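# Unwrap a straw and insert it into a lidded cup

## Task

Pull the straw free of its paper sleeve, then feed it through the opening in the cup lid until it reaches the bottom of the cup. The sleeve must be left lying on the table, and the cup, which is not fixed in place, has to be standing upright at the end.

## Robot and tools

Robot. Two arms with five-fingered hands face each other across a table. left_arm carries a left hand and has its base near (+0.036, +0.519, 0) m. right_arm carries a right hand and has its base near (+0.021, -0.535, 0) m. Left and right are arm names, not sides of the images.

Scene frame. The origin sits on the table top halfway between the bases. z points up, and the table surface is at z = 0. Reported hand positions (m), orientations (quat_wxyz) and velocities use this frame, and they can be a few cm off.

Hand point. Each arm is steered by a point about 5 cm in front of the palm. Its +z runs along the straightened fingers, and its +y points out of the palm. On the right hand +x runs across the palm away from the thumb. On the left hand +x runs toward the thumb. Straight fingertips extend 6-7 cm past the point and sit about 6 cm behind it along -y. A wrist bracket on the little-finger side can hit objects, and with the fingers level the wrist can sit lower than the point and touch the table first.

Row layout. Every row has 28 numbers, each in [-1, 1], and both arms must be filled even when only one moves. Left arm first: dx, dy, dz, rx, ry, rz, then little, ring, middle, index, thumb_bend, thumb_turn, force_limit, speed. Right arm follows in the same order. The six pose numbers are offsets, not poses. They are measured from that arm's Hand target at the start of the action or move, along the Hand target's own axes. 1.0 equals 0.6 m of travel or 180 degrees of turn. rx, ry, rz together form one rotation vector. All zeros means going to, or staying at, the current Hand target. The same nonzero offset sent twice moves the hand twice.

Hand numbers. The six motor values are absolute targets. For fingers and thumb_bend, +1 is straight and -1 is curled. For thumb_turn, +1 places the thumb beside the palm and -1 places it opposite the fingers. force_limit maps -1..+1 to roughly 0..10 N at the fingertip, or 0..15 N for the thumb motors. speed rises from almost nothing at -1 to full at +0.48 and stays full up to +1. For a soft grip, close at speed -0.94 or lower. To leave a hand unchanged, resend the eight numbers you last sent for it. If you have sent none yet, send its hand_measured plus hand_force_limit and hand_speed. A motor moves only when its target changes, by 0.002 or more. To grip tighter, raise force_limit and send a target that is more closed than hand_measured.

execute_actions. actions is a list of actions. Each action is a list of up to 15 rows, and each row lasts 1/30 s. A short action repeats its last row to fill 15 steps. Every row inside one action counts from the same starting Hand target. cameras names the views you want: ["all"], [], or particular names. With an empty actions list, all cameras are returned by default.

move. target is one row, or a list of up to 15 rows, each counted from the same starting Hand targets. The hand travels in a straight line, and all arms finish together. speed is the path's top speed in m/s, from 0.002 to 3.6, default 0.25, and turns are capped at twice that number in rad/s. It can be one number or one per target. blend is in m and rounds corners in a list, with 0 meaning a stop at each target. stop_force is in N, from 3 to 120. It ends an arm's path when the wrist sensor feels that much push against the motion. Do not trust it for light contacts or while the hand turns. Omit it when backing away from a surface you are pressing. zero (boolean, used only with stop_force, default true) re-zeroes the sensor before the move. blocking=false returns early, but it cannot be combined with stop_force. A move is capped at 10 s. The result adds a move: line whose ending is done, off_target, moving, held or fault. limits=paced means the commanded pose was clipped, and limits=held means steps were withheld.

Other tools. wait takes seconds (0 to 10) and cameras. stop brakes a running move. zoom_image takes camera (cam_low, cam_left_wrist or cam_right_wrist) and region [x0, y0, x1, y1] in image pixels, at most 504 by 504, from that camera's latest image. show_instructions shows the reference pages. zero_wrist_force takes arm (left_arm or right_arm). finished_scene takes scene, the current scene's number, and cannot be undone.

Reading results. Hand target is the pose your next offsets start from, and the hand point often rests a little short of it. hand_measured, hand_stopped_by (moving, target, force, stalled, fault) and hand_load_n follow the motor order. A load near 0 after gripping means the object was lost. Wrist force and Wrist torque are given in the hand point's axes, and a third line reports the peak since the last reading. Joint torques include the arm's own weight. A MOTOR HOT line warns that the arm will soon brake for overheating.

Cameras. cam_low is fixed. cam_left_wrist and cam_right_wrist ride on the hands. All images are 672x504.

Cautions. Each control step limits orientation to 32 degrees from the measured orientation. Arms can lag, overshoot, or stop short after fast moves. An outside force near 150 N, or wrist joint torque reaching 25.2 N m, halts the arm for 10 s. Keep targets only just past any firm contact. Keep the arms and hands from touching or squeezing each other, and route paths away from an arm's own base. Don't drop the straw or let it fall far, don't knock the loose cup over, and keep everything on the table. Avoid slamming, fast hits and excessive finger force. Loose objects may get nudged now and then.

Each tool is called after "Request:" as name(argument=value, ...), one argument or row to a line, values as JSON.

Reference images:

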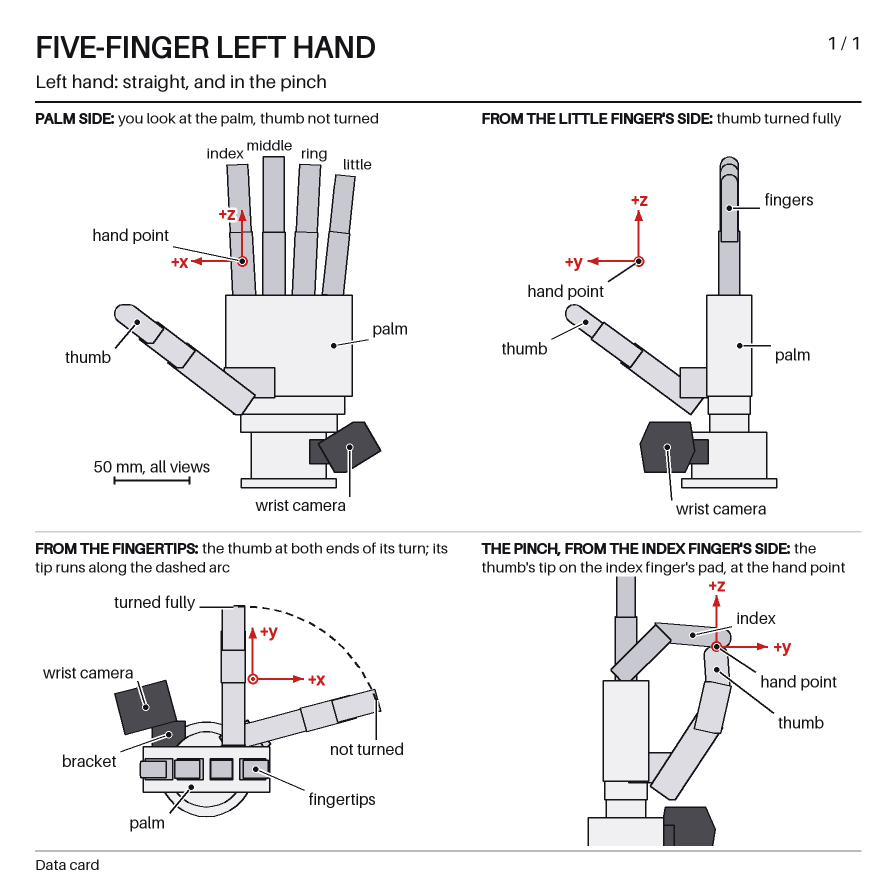

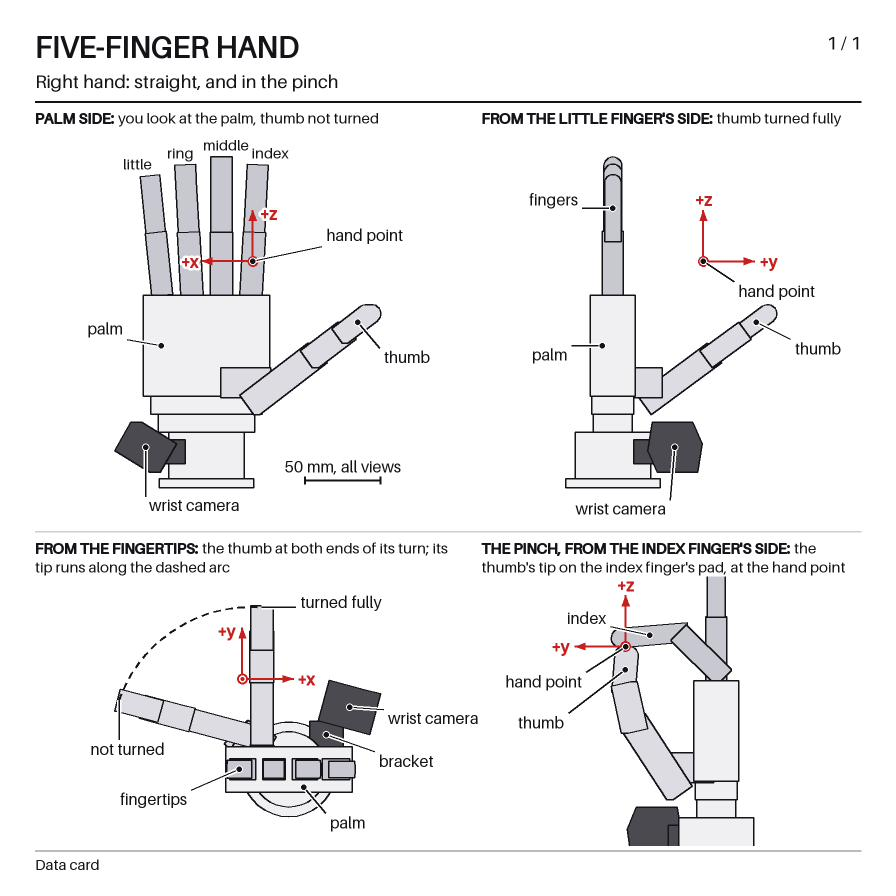

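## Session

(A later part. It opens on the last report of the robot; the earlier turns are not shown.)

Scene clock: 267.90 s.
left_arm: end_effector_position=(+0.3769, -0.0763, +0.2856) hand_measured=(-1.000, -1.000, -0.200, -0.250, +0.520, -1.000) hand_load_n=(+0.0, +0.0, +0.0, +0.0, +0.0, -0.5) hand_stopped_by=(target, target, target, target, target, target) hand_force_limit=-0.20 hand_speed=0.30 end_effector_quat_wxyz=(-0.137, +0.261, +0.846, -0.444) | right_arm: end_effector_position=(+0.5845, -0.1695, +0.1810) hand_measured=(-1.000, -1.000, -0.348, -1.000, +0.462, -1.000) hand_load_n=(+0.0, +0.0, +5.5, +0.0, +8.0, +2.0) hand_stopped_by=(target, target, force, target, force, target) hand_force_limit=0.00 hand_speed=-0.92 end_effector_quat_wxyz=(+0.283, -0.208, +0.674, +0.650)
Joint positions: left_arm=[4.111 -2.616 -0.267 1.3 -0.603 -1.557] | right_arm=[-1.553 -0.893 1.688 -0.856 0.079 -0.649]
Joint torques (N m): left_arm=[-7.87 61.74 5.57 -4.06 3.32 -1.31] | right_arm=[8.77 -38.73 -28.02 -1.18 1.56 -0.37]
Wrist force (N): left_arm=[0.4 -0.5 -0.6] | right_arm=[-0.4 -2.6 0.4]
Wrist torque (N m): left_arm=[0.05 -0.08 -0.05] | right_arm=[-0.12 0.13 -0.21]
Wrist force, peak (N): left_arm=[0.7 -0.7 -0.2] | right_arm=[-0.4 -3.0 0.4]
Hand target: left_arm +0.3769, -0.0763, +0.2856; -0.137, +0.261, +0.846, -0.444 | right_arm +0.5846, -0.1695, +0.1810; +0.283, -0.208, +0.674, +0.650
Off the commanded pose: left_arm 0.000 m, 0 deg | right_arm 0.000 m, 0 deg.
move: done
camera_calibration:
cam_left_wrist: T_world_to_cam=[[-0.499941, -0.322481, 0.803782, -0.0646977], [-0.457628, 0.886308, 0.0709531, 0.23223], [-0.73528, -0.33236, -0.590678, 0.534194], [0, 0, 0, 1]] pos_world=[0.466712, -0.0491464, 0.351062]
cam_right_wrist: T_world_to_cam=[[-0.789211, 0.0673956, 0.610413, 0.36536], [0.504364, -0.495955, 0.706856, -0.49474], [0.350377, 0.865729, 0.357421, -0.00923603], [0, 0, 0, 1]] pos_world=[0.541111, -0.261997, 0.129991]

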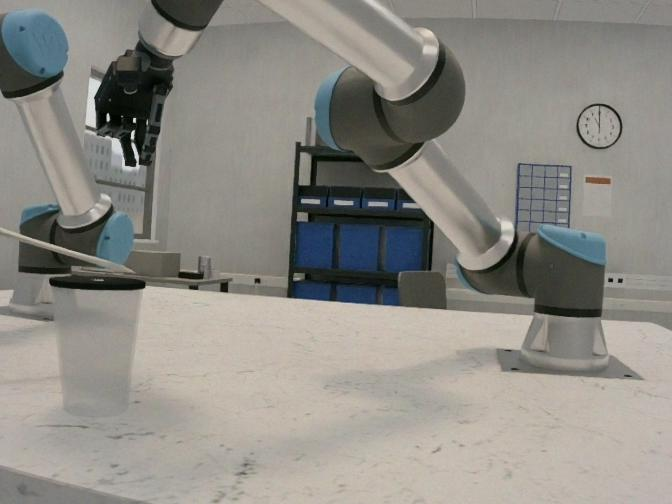

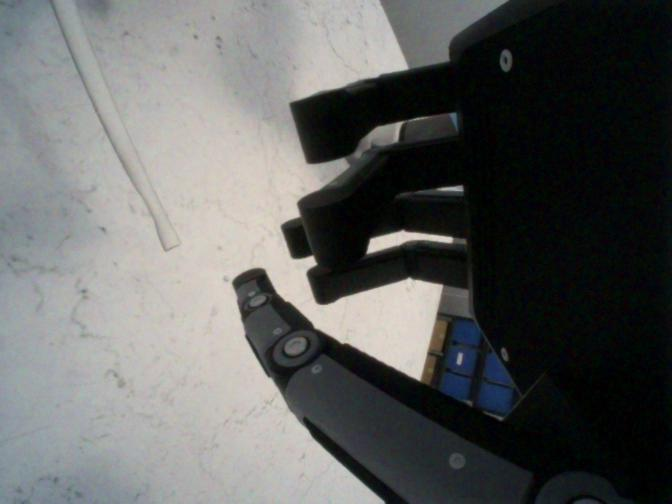

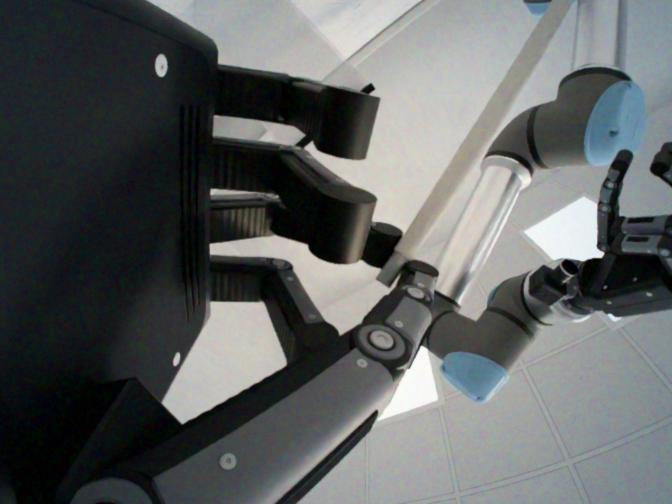

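Request:
move(
  target=[-0.0508,0.0467,0.0513,0,-0.0369,-0.0258,-1,-1,-0.2,-0.25,0.52,-1,-0.2,0.3,0,0,0,0,0,0.0806,-1,-1,-0.44,-1,0.24,-1,0,-0.92],
  speed=0.12,
  cameras=["cam_low","cam_left_wrist"],
)

Request:
zoom_image(
  camera="cam_low",
  region=[0, 130, 200, 280],
)

Scene clock: 286.17 s.
left_arm: end_effector_position=(+0.3967, -0.1013, +0.2451) hand_measured=(-1.000, -1.000, -0.200, -0.250, +0.520, -1.000) hand_load_n=(+0.0, +0.0, +0.0, +0.0, +0.0, +0.0) hand_stopped_by=(target, target, target, target, target, target) hand_force_limit=-0.20 hand_speed=0.30 end_effector_quat_wxyz=(-0.106, +0.200, +0.862, -0.453) | right_arm: end_effector_position=(+0.5844, -0.1695, +0.1809) hand_measured=(-1.000, -1.000, -0.348, -1.000, +0.462, -1.000) hand_load_n=(+0.0, +0.0, +5.5, +0.0, +7.5, +2.0) hand_stopped_by=(target, target, force, target, force, target) hand_force_limit=0.00 hand_speed=-0.92 end_effector_quat_wxyz=(+0.199, -0.121, +0.695, +0.681)
Joint positions: left_arm=[4.101 -2.623 -0.305 1.56 -0.618 -1.821] | right_arm=[-1.55 -0.918 1.744 -0.893 0.081 -0.391]
Joint torques (N m): left_arm=[7.07 49.17 28.11 -1.79 3.15 -1.43] | right_arm=[8.4 -41.59 -26.99 1.42 1.93 -1.75]
Wrist force (N): left_arm=[0.1 -0.5 -0.5] | right_arm=[-0.5 -3.0 0.2]
Wrist torque (N m): left_arm=[0.03 -0.04 -0.07] | right_arm=[-0.12 0.14 -0.17]
Wrist force, peak (N): left_arm=[0.2 -0.8 -0.9] | right_arm=[-0.5 -3.1 0.5]
Hand target: left_arm +0.3968, -0.1013, +0.2451; -0.106, +0.200, +0.862, -0.453 | right_arm +0.5846, -0.1695, +0.1810; +0.199, -0.121, +0.695, +0.681
Off the commanded pose: left_arm 0.000 m, 0 deg | right_arm 0.000 m, 0 deg.
move: done
camera_calibration:
cam_left_wrist: T_world_to_cam=[[-0.448877, -0.390185, 0.803906, -0.057414], [-0.577841, 0.812973, 0.0719367, 0.306258], [-0.681622, -0.43224, -0.59039, 0.484999], [0, 0, 0, 1]] pos_world=[0.481782, -0.0617454, 0.310462]
Images, in order (width x height): cam_low 672x504, cam_left_wrist 672x504.

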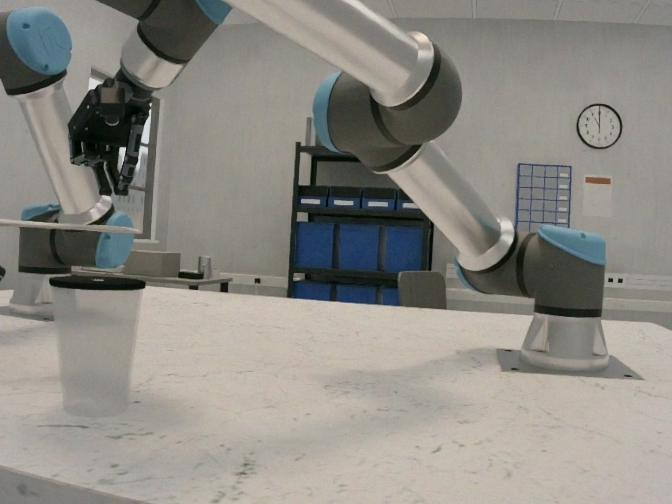

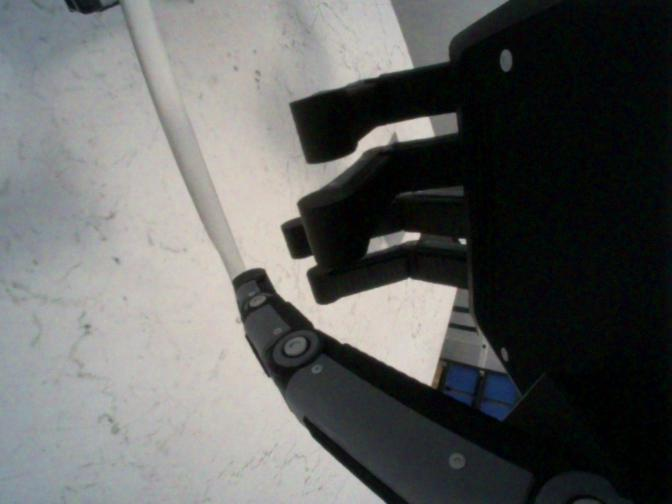

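Scaled by 2.520 from the camera's 672x504 image, which has a finer 960x720 frame.

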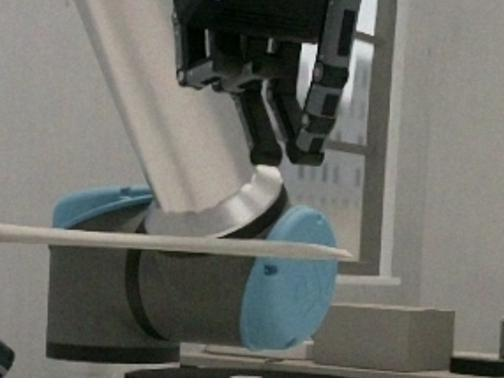

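Request:
move(
  target=[0,0.0464,0.0325,0,0,0,-1,-1,-0.2,-0.25,0.52,-1,-0.2,0.3,0,0,0,0,0,0,-1,-1,-0.44,-1,0.24,-1,0,-0.92],
  speed=0.06,
  cameras=["cam_low","cam_left_wrist"],
)

Request:
zoom_image(
  camera="cam_low",
  region=[0, 130, 200, 280],
)

Request:
zoom_image(
  camera="cam_left_wrist",
  region=[160, 150, 400, 330],
)

Scene clock: 290.43 s.
left_arm: end_effector_position=(+0.3966, -0.1015, +0.2112) hand_measured=(-1.000, -1.000, -0.200, -0.250, +0.520, -1.000) hand_load_n=(+0.0, +0.0, +0.0, +0.0, +0.0, +0.5) hand_stopped_by=(target, target, target, target, target, target) hand_force_limit=-0.20 hand_speed=0.30 end_effector_quat_wxyz=(-0.106, +0.200, +0.862, -0.453) | right_arm: end_effector_position=(+0.5845, -0.1695, +0.1810) hand_measured=(-1.000, -1.000, -0.348, -1.000, +0.462, -1.000) hand_load_n=(+0.0, +0.0, +5.5, +0.0, +7.5, +1.5) hand_stopped_by=(target, target, force, target, force, target) hand_force_limit=0.00 hand_speed=-0.92 end_effector_quat_wxyz=(+0.199, -0.121, +0.695, +0.681)
Joint positions: left_arm=[4.1 -2.589 -0.456 1.68 -0.618 -1.822] | right_arm=[-1.55 -0.918 1.744 -0.893 0.081 -0.391]
Joint torques (N m): left_arm=[-2.6 46.49 24.64 -3.33 2.15 -0.43] | right_arm=[-2.1 -36.95 -25.62 -1.88 -1.29 1.39]
Wrist force (N): left_arm=[0.0 -0.6 -0.7] | right_arm=[-0.6 -2.9 0.4]
Wrist torque (N m): left_arm=[0.04 -0.03 0.00] | right_arm=[-0.12 0.15 -0.17]
Wrist force, peak (N): left_arm=[0.2 -0.9 -1.1] | right_arm=[-0.7 -3.1 0.2]
Hand target: left_arm +0.3966, -0.1015, +0.2111; -0.106, +0.200, +0.862, -0.453 | right_arm +0.5846, -0.1695, +0.1810; +0.199, -0.121, +0.695, +0.681
Off the commanded pose: left_arm 0.000 m, 0 deg | right_arm 0.000 m, 0 deg.
move: done
camera_calibration:
cam_left_wrist: T_world_to_cam=[[-0.448934, -0.390225, 0.803855, -0.0302453], [-0.577943, 0.812908, 0.0718527, 0.308869], [-0.681499, -0.432325, -0.590469, 0.464787], [0, 0, 0, 1]] pos_world=[0.481683, -0.0619454, 0.276563]
Images, in order (width x height): cam_low 672x504, cam_left_wrist 672x504.

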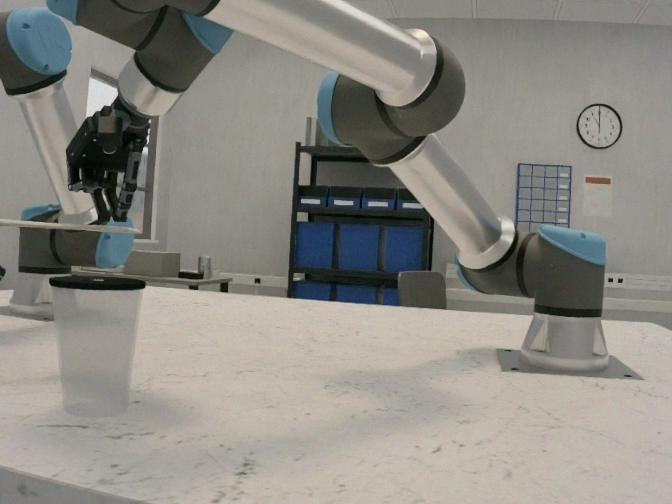

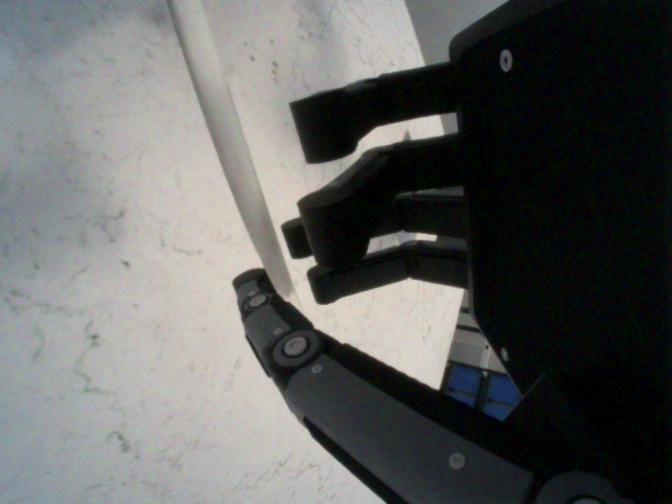

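Scaled by 2.520 from the camera's 672x504 image, which has a finer 960x720 frame.

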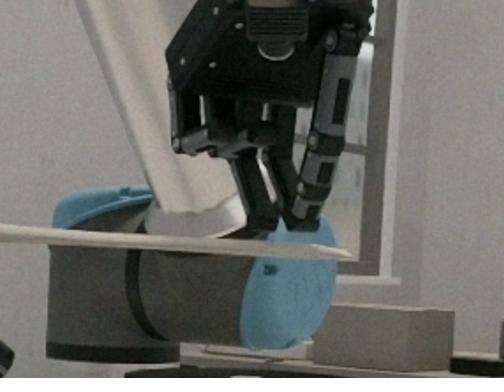

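Scaled by 2.100 from the camera's 672x504 image, which has a finer 960x720 frame.

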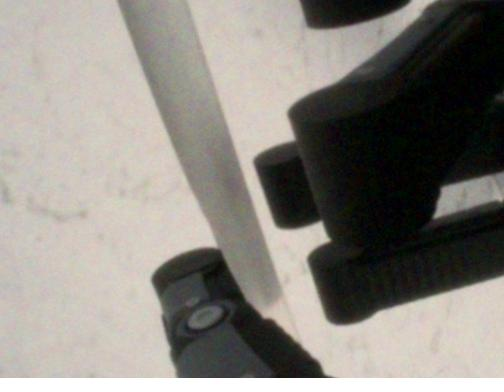

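Request:
move(
  target=[-0.02,0.0218,0.0153,0,0,0,-1,-1,-0.2,-0.25,0.52,-1,-0.2,0.3,0,0,0,0,0,0,-1,-1,-0.44,-1,0.24,-1,0,-0.92],
  speed=0.03,
  cameras=["cam_low","cam_left_wrist"],
)

Request:
zoom_image(
  camera="cam_low",
  region=[0, 130, 200, 280],
)

Request:
zoom_image(
  camera="cam_left_wrist",
  region=[160, 150, 400, 330],
)

Scene clock: 296.33 s.
left_arm: end_effector_position=(+0.4074, -0.1069, +0.1951) hand_measured=(-1.000, -1.000, -0.200, -0.250, +0.520, -1.000) hand_load_n=(+0.0, +0.0, +0.0, +0.0, +0.0, +0.0) hand_stopped_by=(target, target, target, target, target, target) hand_force_limit=-0.20 hand_speed=0.30 end_effector_quat_wxyz=(-0.106, +0.200, +0.862, -0.453) end_effector_velocity=(+0.000, +0.001, -0.001) end_effector_angular_velocity=(+0.004, +0.003, +0.001) | right_arm: end_effector_position=(+0.5846, -0.1695, +0.1810) hand_measured=(-1.000, -1.000, -0.348, -1.000, +0.462, -1.000) hand_load_n=(+0.0, +0.0, +5.0, +0.0, +8.5, +1.0) hand_stopped_by=(target, target, force, target, force, target) hand_force_limit=0.00 hand_speed=-0.92 end_effector_quat_wxyz=(+0.199, -0.121, +0.695, +0.681)
Joint positions: left_arm=[4.103 -2.647 -0.387 1.664 -0.618 -1.818] | right_arm=[-1.55 -0.918 1.744 -0.893 0.081 -0.391]
Joint velocities: left_arm=[0.001 0.002 -0.007 0 -0.001 0] | right_arm=[within noise]
Joint torques (N m): left_arm=[3.13 61.1 7.12 -2.75 2.67 1.6] | right_arm=[-2.3 -37.74 -24.89 -1.88 -1.45 0.96]
Wrist force (N): left_arm=[-0.1 -0.5 -0.5] | right_arm=[-0.4 -3.0 0.1]
Wrist torque (N m): left_arm=[0.05 -0.02 -0.09] | right_arm=[-0.10 0.14 -0.18]
Wrist force, peak (N): left_arm=[0.2 -0.8 -0.8] | right_arm=[-0.5 -3.2 0.4]
Hand target: left_arm +0.4073, -0.1069, +0.1951; -0.106, +0.200, +0.862, -0.453 | right_arm +0.5846, -0.1695, +0.1810; +0.199, -0.121, +0.695, +0.681
Off the commanded pose: left_arm 0.000 m, 0 deg | right_arm 0.000 m, 0 deg.
move: done
camera_calibration:
cam_left_wrist: T_world_to_cam=[[-0.448874, -0.390142, 0.803928, -0.0146048], [-0.577976, 0.812891, 0.0717782, 0.320692], [-0.68151, -0.432432, -0.590379, 0.460281], [0, 0, 0, 1]] pos_world=[0.492482, -0.0673458, 0.260462]
Images, in order (width x height): cam_low 672x504, cam_left_wrist 672x504.

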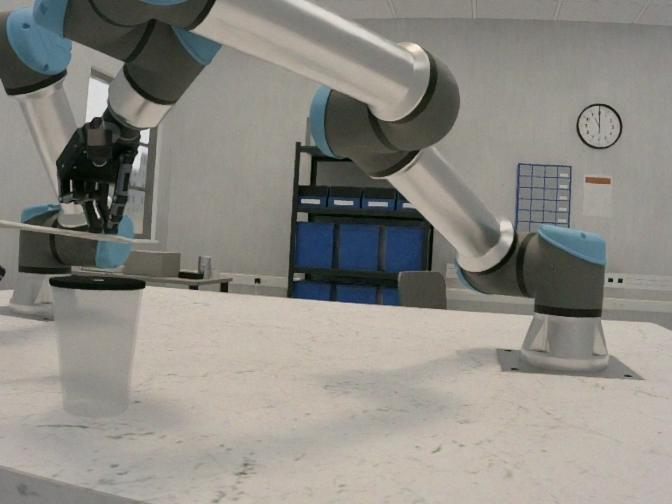

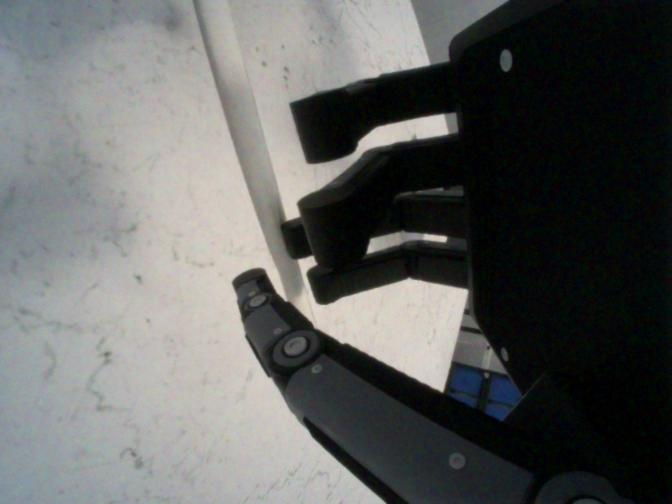

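Scaled by 2.520 from the camera's 672x504 image, which has a finer 960x720 frame.

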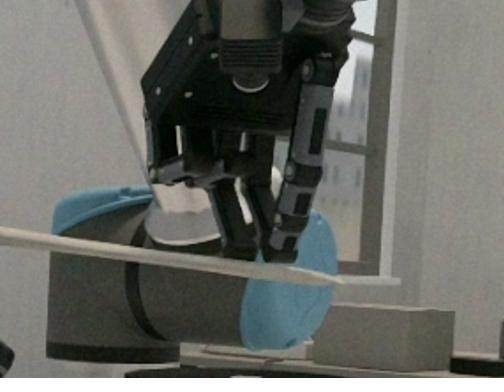

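Scaled by 2.100 from the camera's 672x504 image, which has a finer 960x720 frame.

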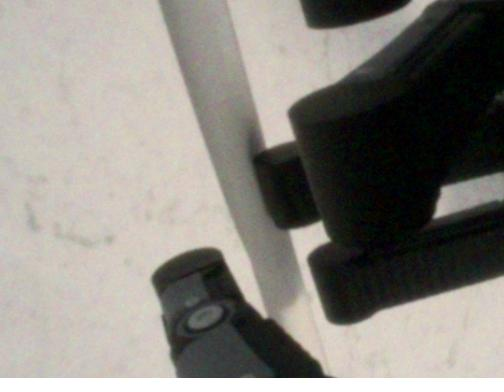

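Request:
move(
  target=[
    [0,-0.0213,0.0015,0,0,0,-1,-1,-0.2,-0.25,0.52,-1,-0.2,0.3,0,0,0,0,0,0,-1,-1,-0.44,-1,0.24,-1,0,-0.92],
    [0,-0.005,0.013,0,0,0,-1,-1,-0.2,-0.25,0.52,-1,-0.2,0.3,0,0,0,0,0,0,-1,-1,-0.44,-1,0.24,-1,0,-0.92],
  ],
  speed=0.04,
  cameras=["cam_low","cam_left_wrist"],
)

Request:
zoom_image(
  camera="cam_low",
  region=[0, 130, 200, 280],
)

Request:
zoom_image(
  camera="cam_left_wrist",
  region=[160, 150, 400, 330],
)

Scene clock: 302.67 s.
left_arm: end_effector_position=(+0.4037, -0.1142, +0.1932) hand_measured=(-1.000, -1.000, -0.200, -0.250, +0.520, -1.000) hand_load_n=(+0.0, +0.0, +0.0, +0.0, +0.0, +0.5) hand_stopped_by=(target, target, target, target, target, target) hand_force_limit=-0.20 hand_speed=0.30 end_effector_quat_wxyz=(-0.106, +0.200, +0.862, -0.453) | right_arm: end_effector_position=(+0.5846, -0.1695, +0.1810) hand_measured=(-1.000, -1.000, -0.348, -1.000, +0.462, -1.000) hand_load_n=(+0.0, +0.0, +5.5, +0.0, +8.0, +1.5) hand_stopped_by=(target, target, force, target, force, target) hand_force_limit=0.00 hand_speed=-0.92 end_effector_quat_wxyz=(+0.199, -0.121, +0.695, +0.681)
Joint positions: left_arm=[4.091 -2.662 -0.358 1.667 -0.62 -1.838] | right_arm=[-1.55 -0.918 1.744 -0.893 0.081 -0.391]
Joint torques (N m): left_arm=[6.8 50.39 28.97 -4.18 1.43 -1.29] | right_arm=[-3.05 -35.19 -25.77 -1.79 -1.38 1.18]
Wrist force (N): left_arm=[0.1 -0.6 -0.5] | right_arm=[-0.6 -2.9 0.2]
Wrist torque (N m): left_arm=[0.04 -0.04 -0.02] | right_arm=[-0.10 0.15 -0.18]
Wrist force, peak (N): left_arm=[0.0 -1.3 -1.0] | right_arm=[-0.7 -3.2 0.4]
Hand target: left_arm +0.4037, -0.1142, +0.1931; -0.106, +0.200, +0.862, -0.453 | right_arm +0.5846, -0.1695, +0.1810; +0.199, -0.121, +0.695, +0.681
Off the commanded pose: left_arm 0.000 m, 0 deg | right_arm 0.000 m, 0 deg.
move: done
camera_calibration:
cam_left_wrist: T_world_to_cam=[[-0.448956, -0.390193, 0.803858, -0.0175319], [-0.577925, 0.812923, 0.0718216, 0.32459], [-0.681499, -0.432325, -0.590469, 0.453507], [0, 0, 0, 1]] pos_world=[0.488783, -0.0746455, 0.258563]
Images, in order (width x height): cam_low 672x504, cam_left_wrist 672x504.

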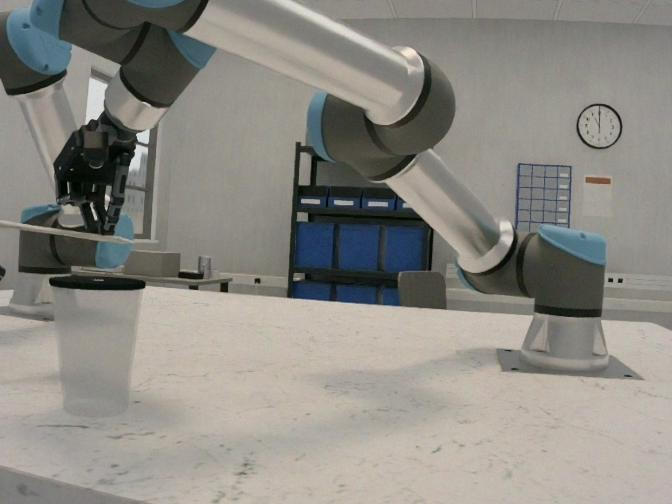

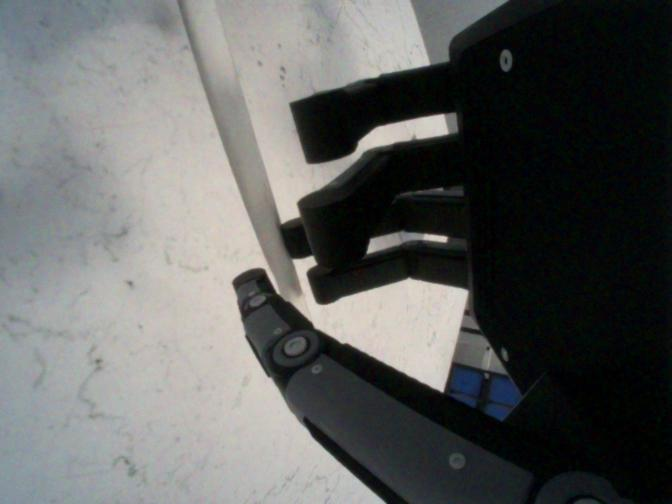

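Scaled by 2.520 from the camera's 672x504 image, which has a finer 960x720 frame.

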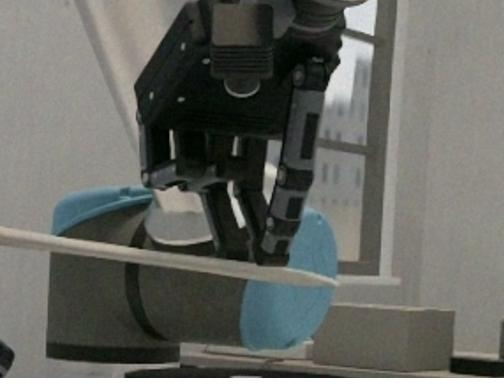

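Scaled by 2.100 from the camera's 672x504 image, which has a finer 960x720 frame.

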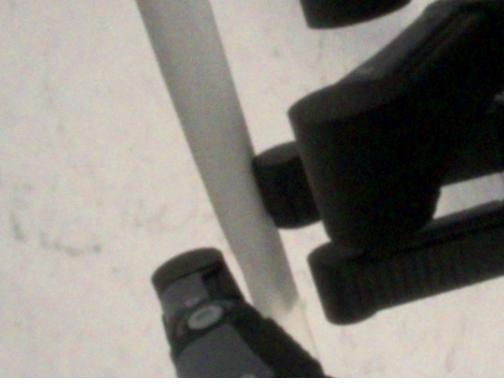

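Request:
move(
  target=[
    [0,-0.0058,0.0083,0,0,0,-1,-1,-0.2,-0.25,0.52,-1,-0.2,0.3,0,0,0,0,0,0,-1,-1,-0.44,-1,0.24,-1,0,-0.92],
    [0,0.0065,0.0169,0,0,0,-1,-1,-0.2,-0.25,0.52,-1,-0.2,0.3,0,0,0,0,0,0,-1,-1,-0.44,-1,0.24,-1,0,-0.92],
  ],
  speed=0.03,
  cameras=["cam_low","cam_left_wrist"],
)

Request:
zoom_image(
  camera="cam_low",
  region=[60, 190, 160, 265],
)

Request:
zoom_image(
  camera="cam_left_wrist",
  region=[160, 150, 400, 330],
)

Scene clock: 308.63 s.
left_arm: end_effector_position=(+0.4010, -0.1197, +0.1841) hand_measured=(-1.000, -1.000, -0.200, -0.250, +0.520, -1.000) hand_load_n=(+0.0, +0.0, +0.0, +0.0, +0.0, +0.0) hand_stopped_by=(target, target, target, target, target, target) hand_force_limit=-0.20 hand_speed=0.30 end_effector_quat_wxyz=(-0.106, +0.200, +0.862, -0.453) end_effector_velocity=(+0.000, +0.000, +0.001) end_effector_angular_velocity=(+0.002, +0.000, +0.001) | right_arm: end_effector_position=(+0.5846, -0.1695, +0.1810) hand_measured=(-1.000, -1.000, -0.348, -1.000, +0.462, -1.000) hand_load_n=(+0.0, +0.0, +5.5, +0.0, +7.5, +2.0) hand_stopped_by=(target, target, force, target, force, target) hand_force_limit=0.00 hand_speed=-0.92 end_effector_quat_wxyz=(+0.199, -0.121, +0.695, +0.681)
Joint positions: left_arm=[4.082 -2.669 -0.365 1.693 -0.622 -1.853] | right_arm=[-1.55 -0.918 1.744 -0.893 0.081 -0.391]
Joint velocities: left_arm=[0 0 0.004 -0.005 -0.001 0] | right_arm=[within noise]
Joint torques (N m): left_arm=[7.32 56.82 29.24 -4.5 0.06 -1.52] | right_arm=[-2.48 -35.66 -25.32 -1.94 -1.28 1.28]
Wrist force (N): left_arm=[0.1 -0.5 -0.7] | right_arm=[-0.5 -2.8 0.2]
Wrist torque (N m): left_arm=[0.04 -0.05 -0.01] | right_arm=[-0.09 0.15 -0.17]
Wrist force, peak (N): left_arm=[-0.1 -1.1 -0.8] | right_arm=[-0.5 -3.1 0.2]
Hand target: left_arm +0.4010, -0.1197, +0.1842; -0.106, +0.200, +0.862, -0.453 | right_arm +0.5846, -0.1695, +0.1810; +0.199, -0.121, +0.695, +0.681
Off the commanded pose: left_arm 0.000 m, 0 deg | right_arm 0.000 m, 0 deg.
move: done
camera_calibration:
cam_left_wrist: T_world_to_cam=[[-0.448855, -0.390224, 0.803899, -0.013637], [-0.577956, 0.812895, 0.0718907, 0.32815], [-0.681539, -0.43235, -0.590405, 0.443917], [0, 0, 0, 1]] pos_world=[0.486082, -0.0801455, 0.249462]
Images, in order (width x height): cam_low 672x504, cam_left_wrist 672x504.

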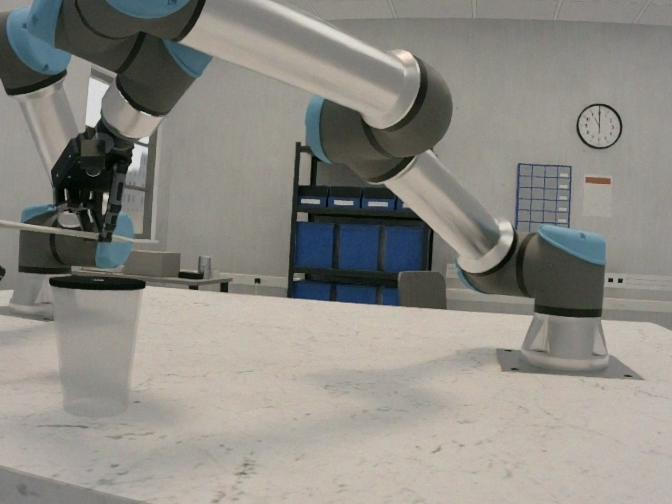

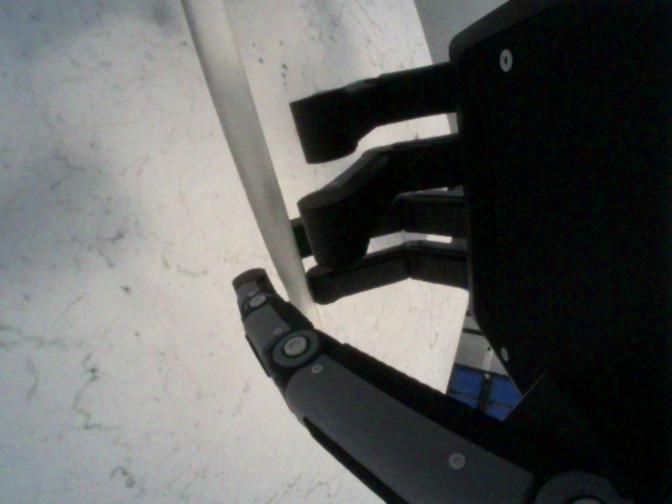

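Scaled by 5.040 from the camera's 672x504 image, which has a finer 960x720 frame.

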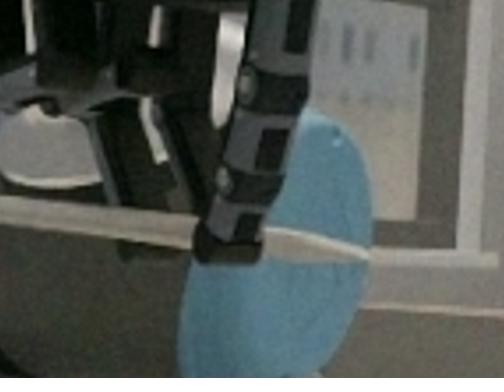

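Scaled by 2.100 from the camera's 672x504 image, which has a finer 960x720 frame.

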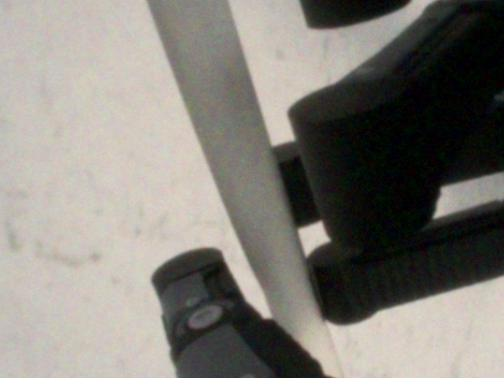

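Request:
move(
  target=[0,0,0,0,0,0,-1,-1,-0.45,-0.5,0.2,-1,0,-0.9,0,0,0,0,0,0,-1,-1,-0.44,-1,0.24,-1,0,-0.92],
  cameras=["cam_low","cam_left_wrist"],
)

Request:
zoom_image(
  camera="cam_low",
  region=[0, 130, 200, 280],
)

Request:
zoom_image(
  camera="cam_left_wrist",
  region=[160, 150, 400, 330],
)

Scene clock: 312.97 s.
left_arm: end_effector_position=(+0.4010, -0.1197, +0.1842) hand_measured=(-1.000, -1.000, -0.346, -0.500, +0.450, -1.000) hand_load_n=(+0.0, +0.0, +5.5, +0.0, +7.0, +0.0) hand_stopped_by=(target, target, force, target, force, target) hand_force_limit=0.00 hand_speed=-0.90 end_effector_quat_wxyz=(-0.106, +0.200, +0.862, -0.453) | right_arm: end_effector_position=(+0.5846, -0.1695, +0.1810) hand_measured=(-1.000, -1.000, -0.348, -1.000, +0.462, -1.000) hand_load_n=(+0.5, +0.0, +4.0, +0.0, +8.5, +3.0) hand_stopped_by=(target, target, force, target, force, target) hand_force_limit=0.00 hand_speed=-0.92 end_effector_quat_wxyz=(+0.199, -0.121, +0.695, +0.681)
Joint positions: left_arm=[4.082 -2.669 -0.365 1.693 -0.622 -1.853] | right_arm=[-1.55 -0.918 1.744 -0.893 0.081 -0.391]
Joint torques (N m): left_arm=[8.47 48.26 28.15 -3.69 2.79 -0.13] | right_arm=[-2.34 -37.39 -26.04 -1.75 -1.21 1.17]
Wrist force (N): left_arm=[0.7 -0.9 -0.3] | right_arm=[-1.2 -3.0 0.6]
Wrist torque (N m): left_arm=[0.02 0.00 0.03] | right_arm=[-0.07 0.15 -0.15]
Wrist force, peak (N): left_arm=[0.8 -1.2 -0.1] | right_arm=[-1.4 -3.4 0.6]
Hand target: left_arm +0.4010, -0.1197, +0.1842; -0.106, +0.200, +0.862, -0.453 | right_arm +0.5846, -0.1695, +0.1810; +0.199, -0.121, +0.695, +0.681
Off the commanded pose: left_arm 0.000 m, 0 deg | right_arm 0.000 m, 0 deg.
move: done
camera_calibration:
cam_left_wrist: T_world_to_cam=[[-0.448901, -0.390159, 0.803905, -0.0136912], [-0.57792, 0.812926, 0.0718264, 0.328144], [-0.68154, -0.43235, -0.590404, 0.443976], [0, 0, 0, 1]] pos_world=[0.486082, -0.0801457, 0.249562]
Images, in order (width x height): cam_low 672x504, cam_left_wrist 672x504.

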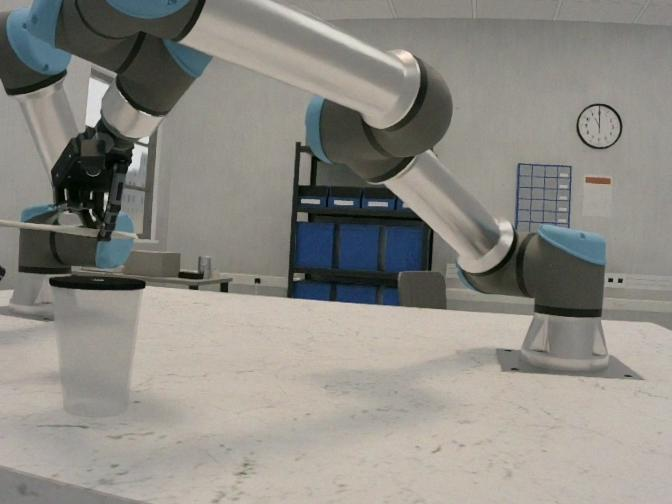

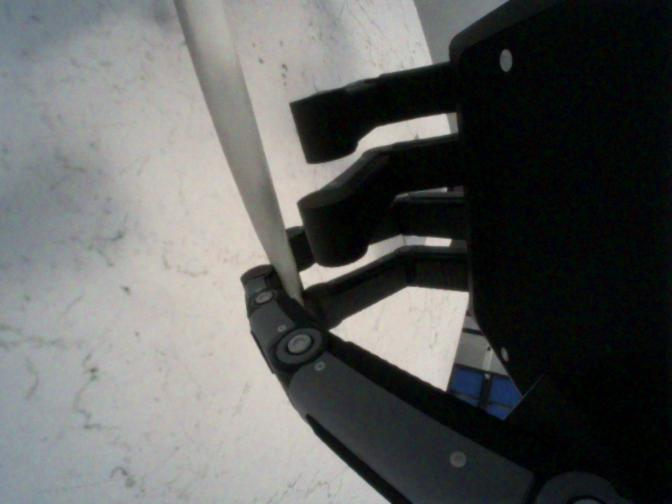

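Scaled by 2.520 from the camera's 672x504 image, which has a finer 960x720 frame.

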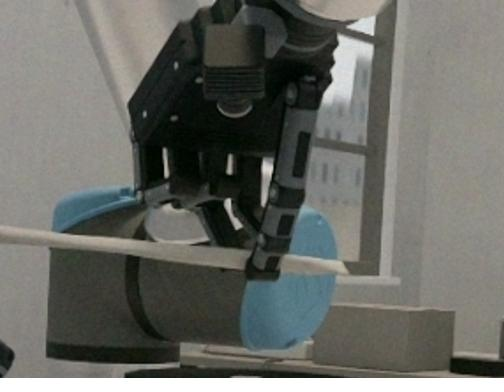

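Scaled by 2.100 from the camera's 672x504 image, which has a finer 960x720 frame.

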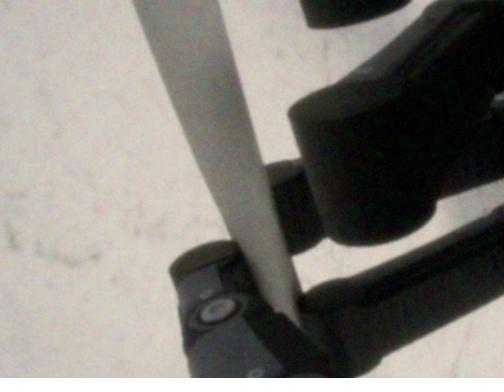

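Request:
move(
  target=[0,0,0,0,0,0,-1,-1,-0.45,-0.5,0.2,-1,0,-0.9,-0.0757,-0.0278,-0.0217,0,0,0,-1,-1,-0.44,-1,0.24,-1,0,-0.92],
  speed=0.03,
  cameras=["cam_low","cam_left_wrist","cam_right_wrist"],
)

Request:
zoom_image(
  camera="cam_right_wrist",
  region=[300, 100, 600, 330],
)

Scene clock: 320.57 s.
left_arm: end_effector_position=(+0.4010, -0.1197, +0.1842) hand_measured=(-1.000, -1.000, -0.346, -0.500, +0.450, -1.000) hand_load_n=(+0.0, +0.5, +3.5, -0.5, +6.0, +0.5) hand_stopped_by=(target, target, force, target, force, target) hand_force_limit=0.00 hand_speed=-0.90 end_effector_quat_wxyz=(-0.106, +0.200, +0.862, -0.453) | right_arm: end_effector_position=(+0.6310, -0.1880, +0.1860) hand_measured=(-1.000, -1.000, -0.348, -1.000, +0.460, -1.000) hand_load_n=(+0.0, +0.0, +0.0, +0.0, -0.5, +0.0) hand_stopped_by=(target, target, force, target, force, target) hand_force_limit=0.00 hand_speed=-0.92 end_effector_quat_wxyz=(+0.199, -0.121, +0.695, +0.681)
Joint positions: left_arm=[4.082 -2.669 -0.365 1.693 -0.622 -1.853] | right_arm=[-1.58 -0.86 1.613 -0.858 0.052 -0.352]
Joint torques (N m): left_arm=[-3.41 51.5 20.72 -4.28 1.66 -1.49] | right_arm=[8.31 -55.28 -1.66 1.33 1.04 -1.64]
Wrist force (N): left_arm=[0.0 -0.5 -0.6] | right_arm=[-0.3 -2.7 0.2]
Wrist torque (N m): left_arm=[0.05 -0.03 -0.03] | right_arm=[-0.15 0.11 -0.16]
Wrist force, peak (N): left_arm=[-5.6 -0.8 -0.4] | right_arm=[4.8 -0.4 2.5]
Hand target: left_arm +0.4010, -0.1197, +0.1842; -0.106, +0.200, +0.862, -0.453 | right_arm +0.6309, -0.1879, +0.1860; +0.199, -0.121, +0.695, +0.681
Off the commanded pose: left_arm 0.000 m, 0 deg | right_arm 0.000 m, 0 deg.
move: done
camera_calibration:
cam_left_wrist: T_world_to_cam=[[-0.448901, -0.390159, 0.803905, -0.0136463], [-0.57792, 0.812926, 0.0718264, 0.328202], [-0.68154, -0.43235, -0.590404, 0.444044], [0, 0, 0, 1]] pos_world=[0.486182, -0.0801457, 0.249562]
cam_right_wrist: T_world_to_cam=[[-0.612409, 0.0461553, 0.789193, 0.25145], [0.663207, -0.513318, 0.544666, -0.604193], [0.430246, 0.856957, 0.28375, -0.0496632], [0, 0, 0, 1]] pos_world=[0.576063, -0.279189, 0.144733]

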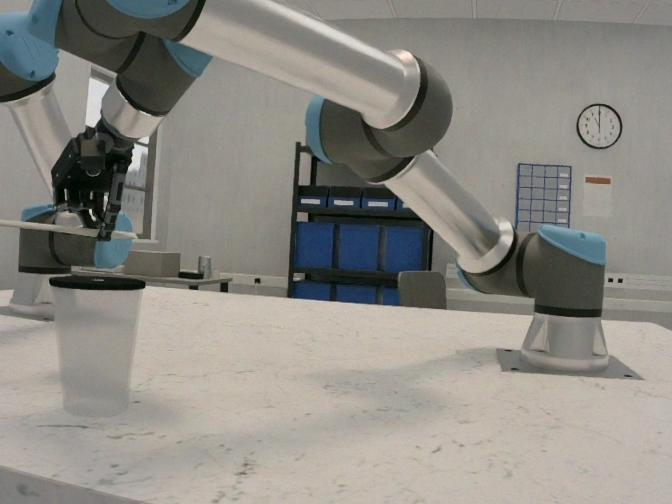

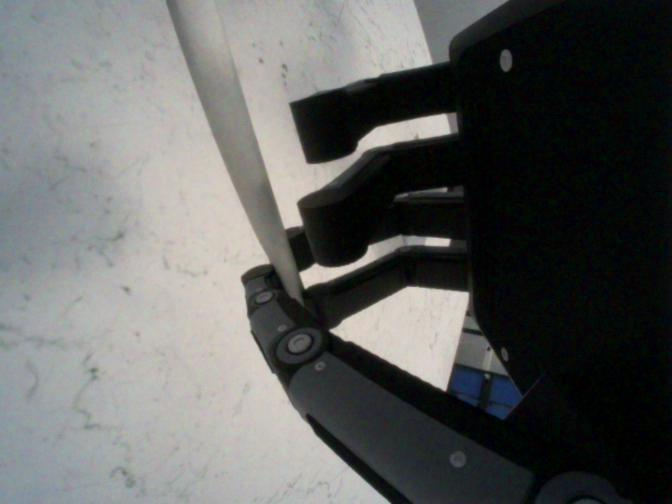

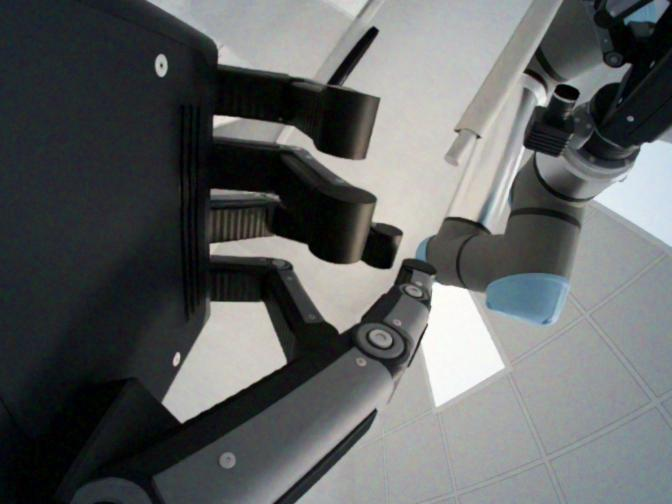

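Scaled by 1.680 from the camera's 672x504 image, which has a finer 960x720 frame.

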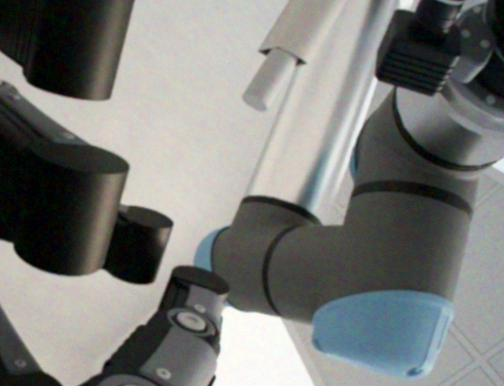

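Request:
move(
  target=[
    [0,0,0,0,0,0,-1,-1,-0.45,-0.5,0.2,-1,0,-0.9,-0.0508,0.0198,-0.0295,-0.0472,0.0294,-0.354,-1,-1,-0.15,-1,0.58,-1,-0.2,0.3],
    [0,0,0,0,0,0,-1,-1,-0.45,-0.5,0.2,-1,0,-0.9,0.0175,0.0532,0.0208,-0.0472,0.0294,-0.354,-1,-1,-0.15,-1,0.58,-1,-0.2,0.3],
  ],
  speed=0.2,
  cameras=["cam_low","cam_right_wrist"],
)

Request:
zoom_image(
  camera="cam_right_wrist",
  region=[300, 150, 600, 375],
)

Request:
zoom_image(
  camera="cam_low",
  region=[0, 160, 160, 280],
)

Scene clock: 338.20 s.
left_arm: end_effector_position=(+0.4010, -0.1197, +0.1842) hand_measured=(-1.000, -1.000, -0.346, -0.500, +0.450, -1.000) hand_load_n=(+0.0, +0.0, +3.0, -0.5, +6.0, +0.5) hand_stopped_by=(target, target, force, target, force, target) hand_force_limit=0.00 hand_speed=-0.90 end_effector_quat_wxyz=(-0.106, +0.200, +0.862, -0.453) | right_arm: end_effector_position=(+0.6090, -0.1730, +0.2101) hand_measured=(-1.000, -1.000, -0.150, -1.000, +0.580, -1.000) hand_load_n=(+0.0, +0.0, +0.5, +0.0, +0.0, +0.0) hand_stopped_by=(target, target, target, target, target, target) hand_force_limit=-0.20 hand_speed=0.30 end_effector_quat_wxyz=(+0.488, -0.512, +0.485, +0.514)
Joint positions: left_arm=[4.082 -2.669 -0.365 1.693 -0.622 -1.853] | right_arm=[-1.547 -0.745 1.201 -0.392 -0.082 -1.638]
Joint torques (N m): left_arm=[-7.86 57.6 12.04 -4.37 0.45 -1.62] | right_arm=[5.51 -51.92 -12.97 1.56 0.55 -0.8]
Wrist force (N): left_arm=[0.0 -0.7 -0.6] | right_arm=[-0.5 -2.0 0.1]
Wrist torque (N m): left_arm=[0.01 -0.02 -0.03] | right_arm=[-0.15 0.23 -0.21]
Wrist force, peak (N): left_arm=[0.1 -0.8 -0.8] | right_arm=[-0.1 -3.6 -1.0]
Hand target: left_arm +0.4010, -0.1197, +0.1842; -0.106, +0.200, +0.862, -0.453 | right_arm +0.6089, -0.1730, +0.2101; +0.488, -0.512, +0.485, +0.514
Off the commanded pose: left_arm 0.000 m, 0 deg | right_arm 0.000 m, 0 deg.
move: done
camera_calibration:
cam_right_wrist: T_world_to_cam=[[-0.976393, -0.0699373, -0.204368, 0.628535], [-0.152484, -0.446959, 0.881463, -0.157593], [-0.152991, 0.891816, 0.425743, 0.271478], [0, 0, 0, 1]] pos_world=[0.6312, -0.268588, 0.151785]
Images, in order (width x height): cam_low 672x504, cam_right_wrist 672x504.

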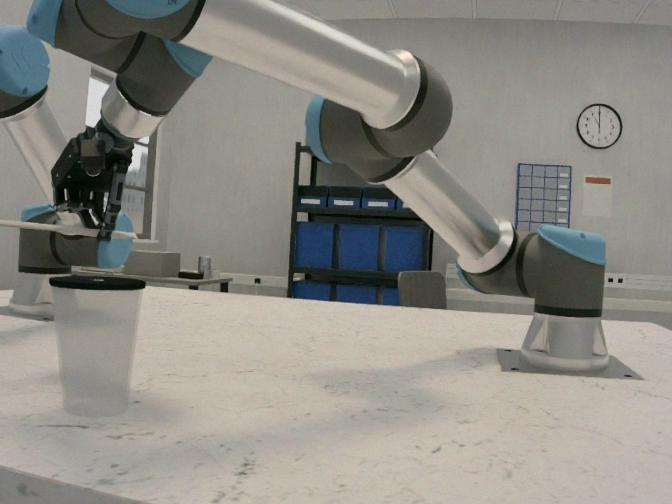

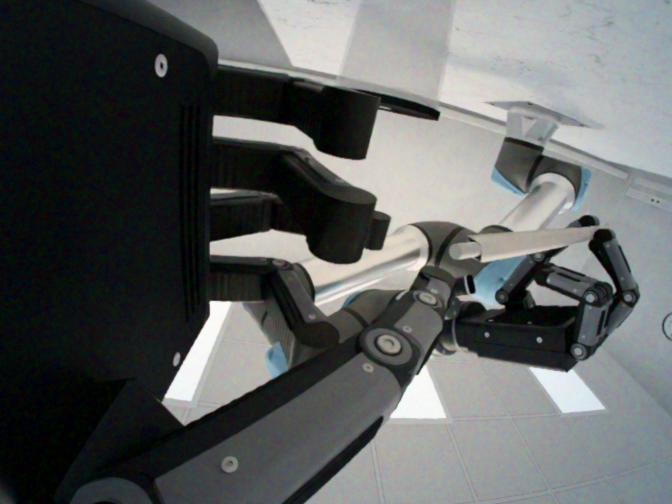

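Scaled by 1.680 from the camera's 672x504 image, which has a finer 960x720 frame.

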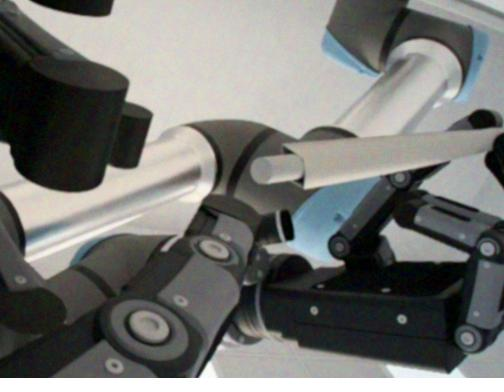

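Scaled by 3.150 from the camera's 672x504 image, which has a finer 960x720 frame.

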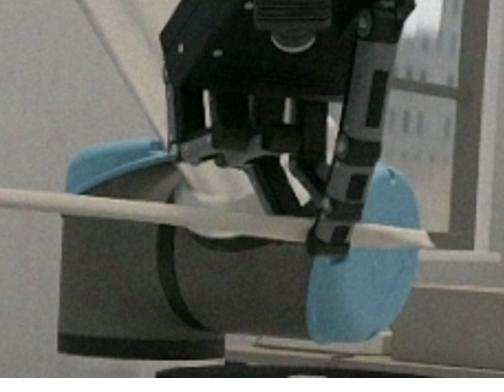

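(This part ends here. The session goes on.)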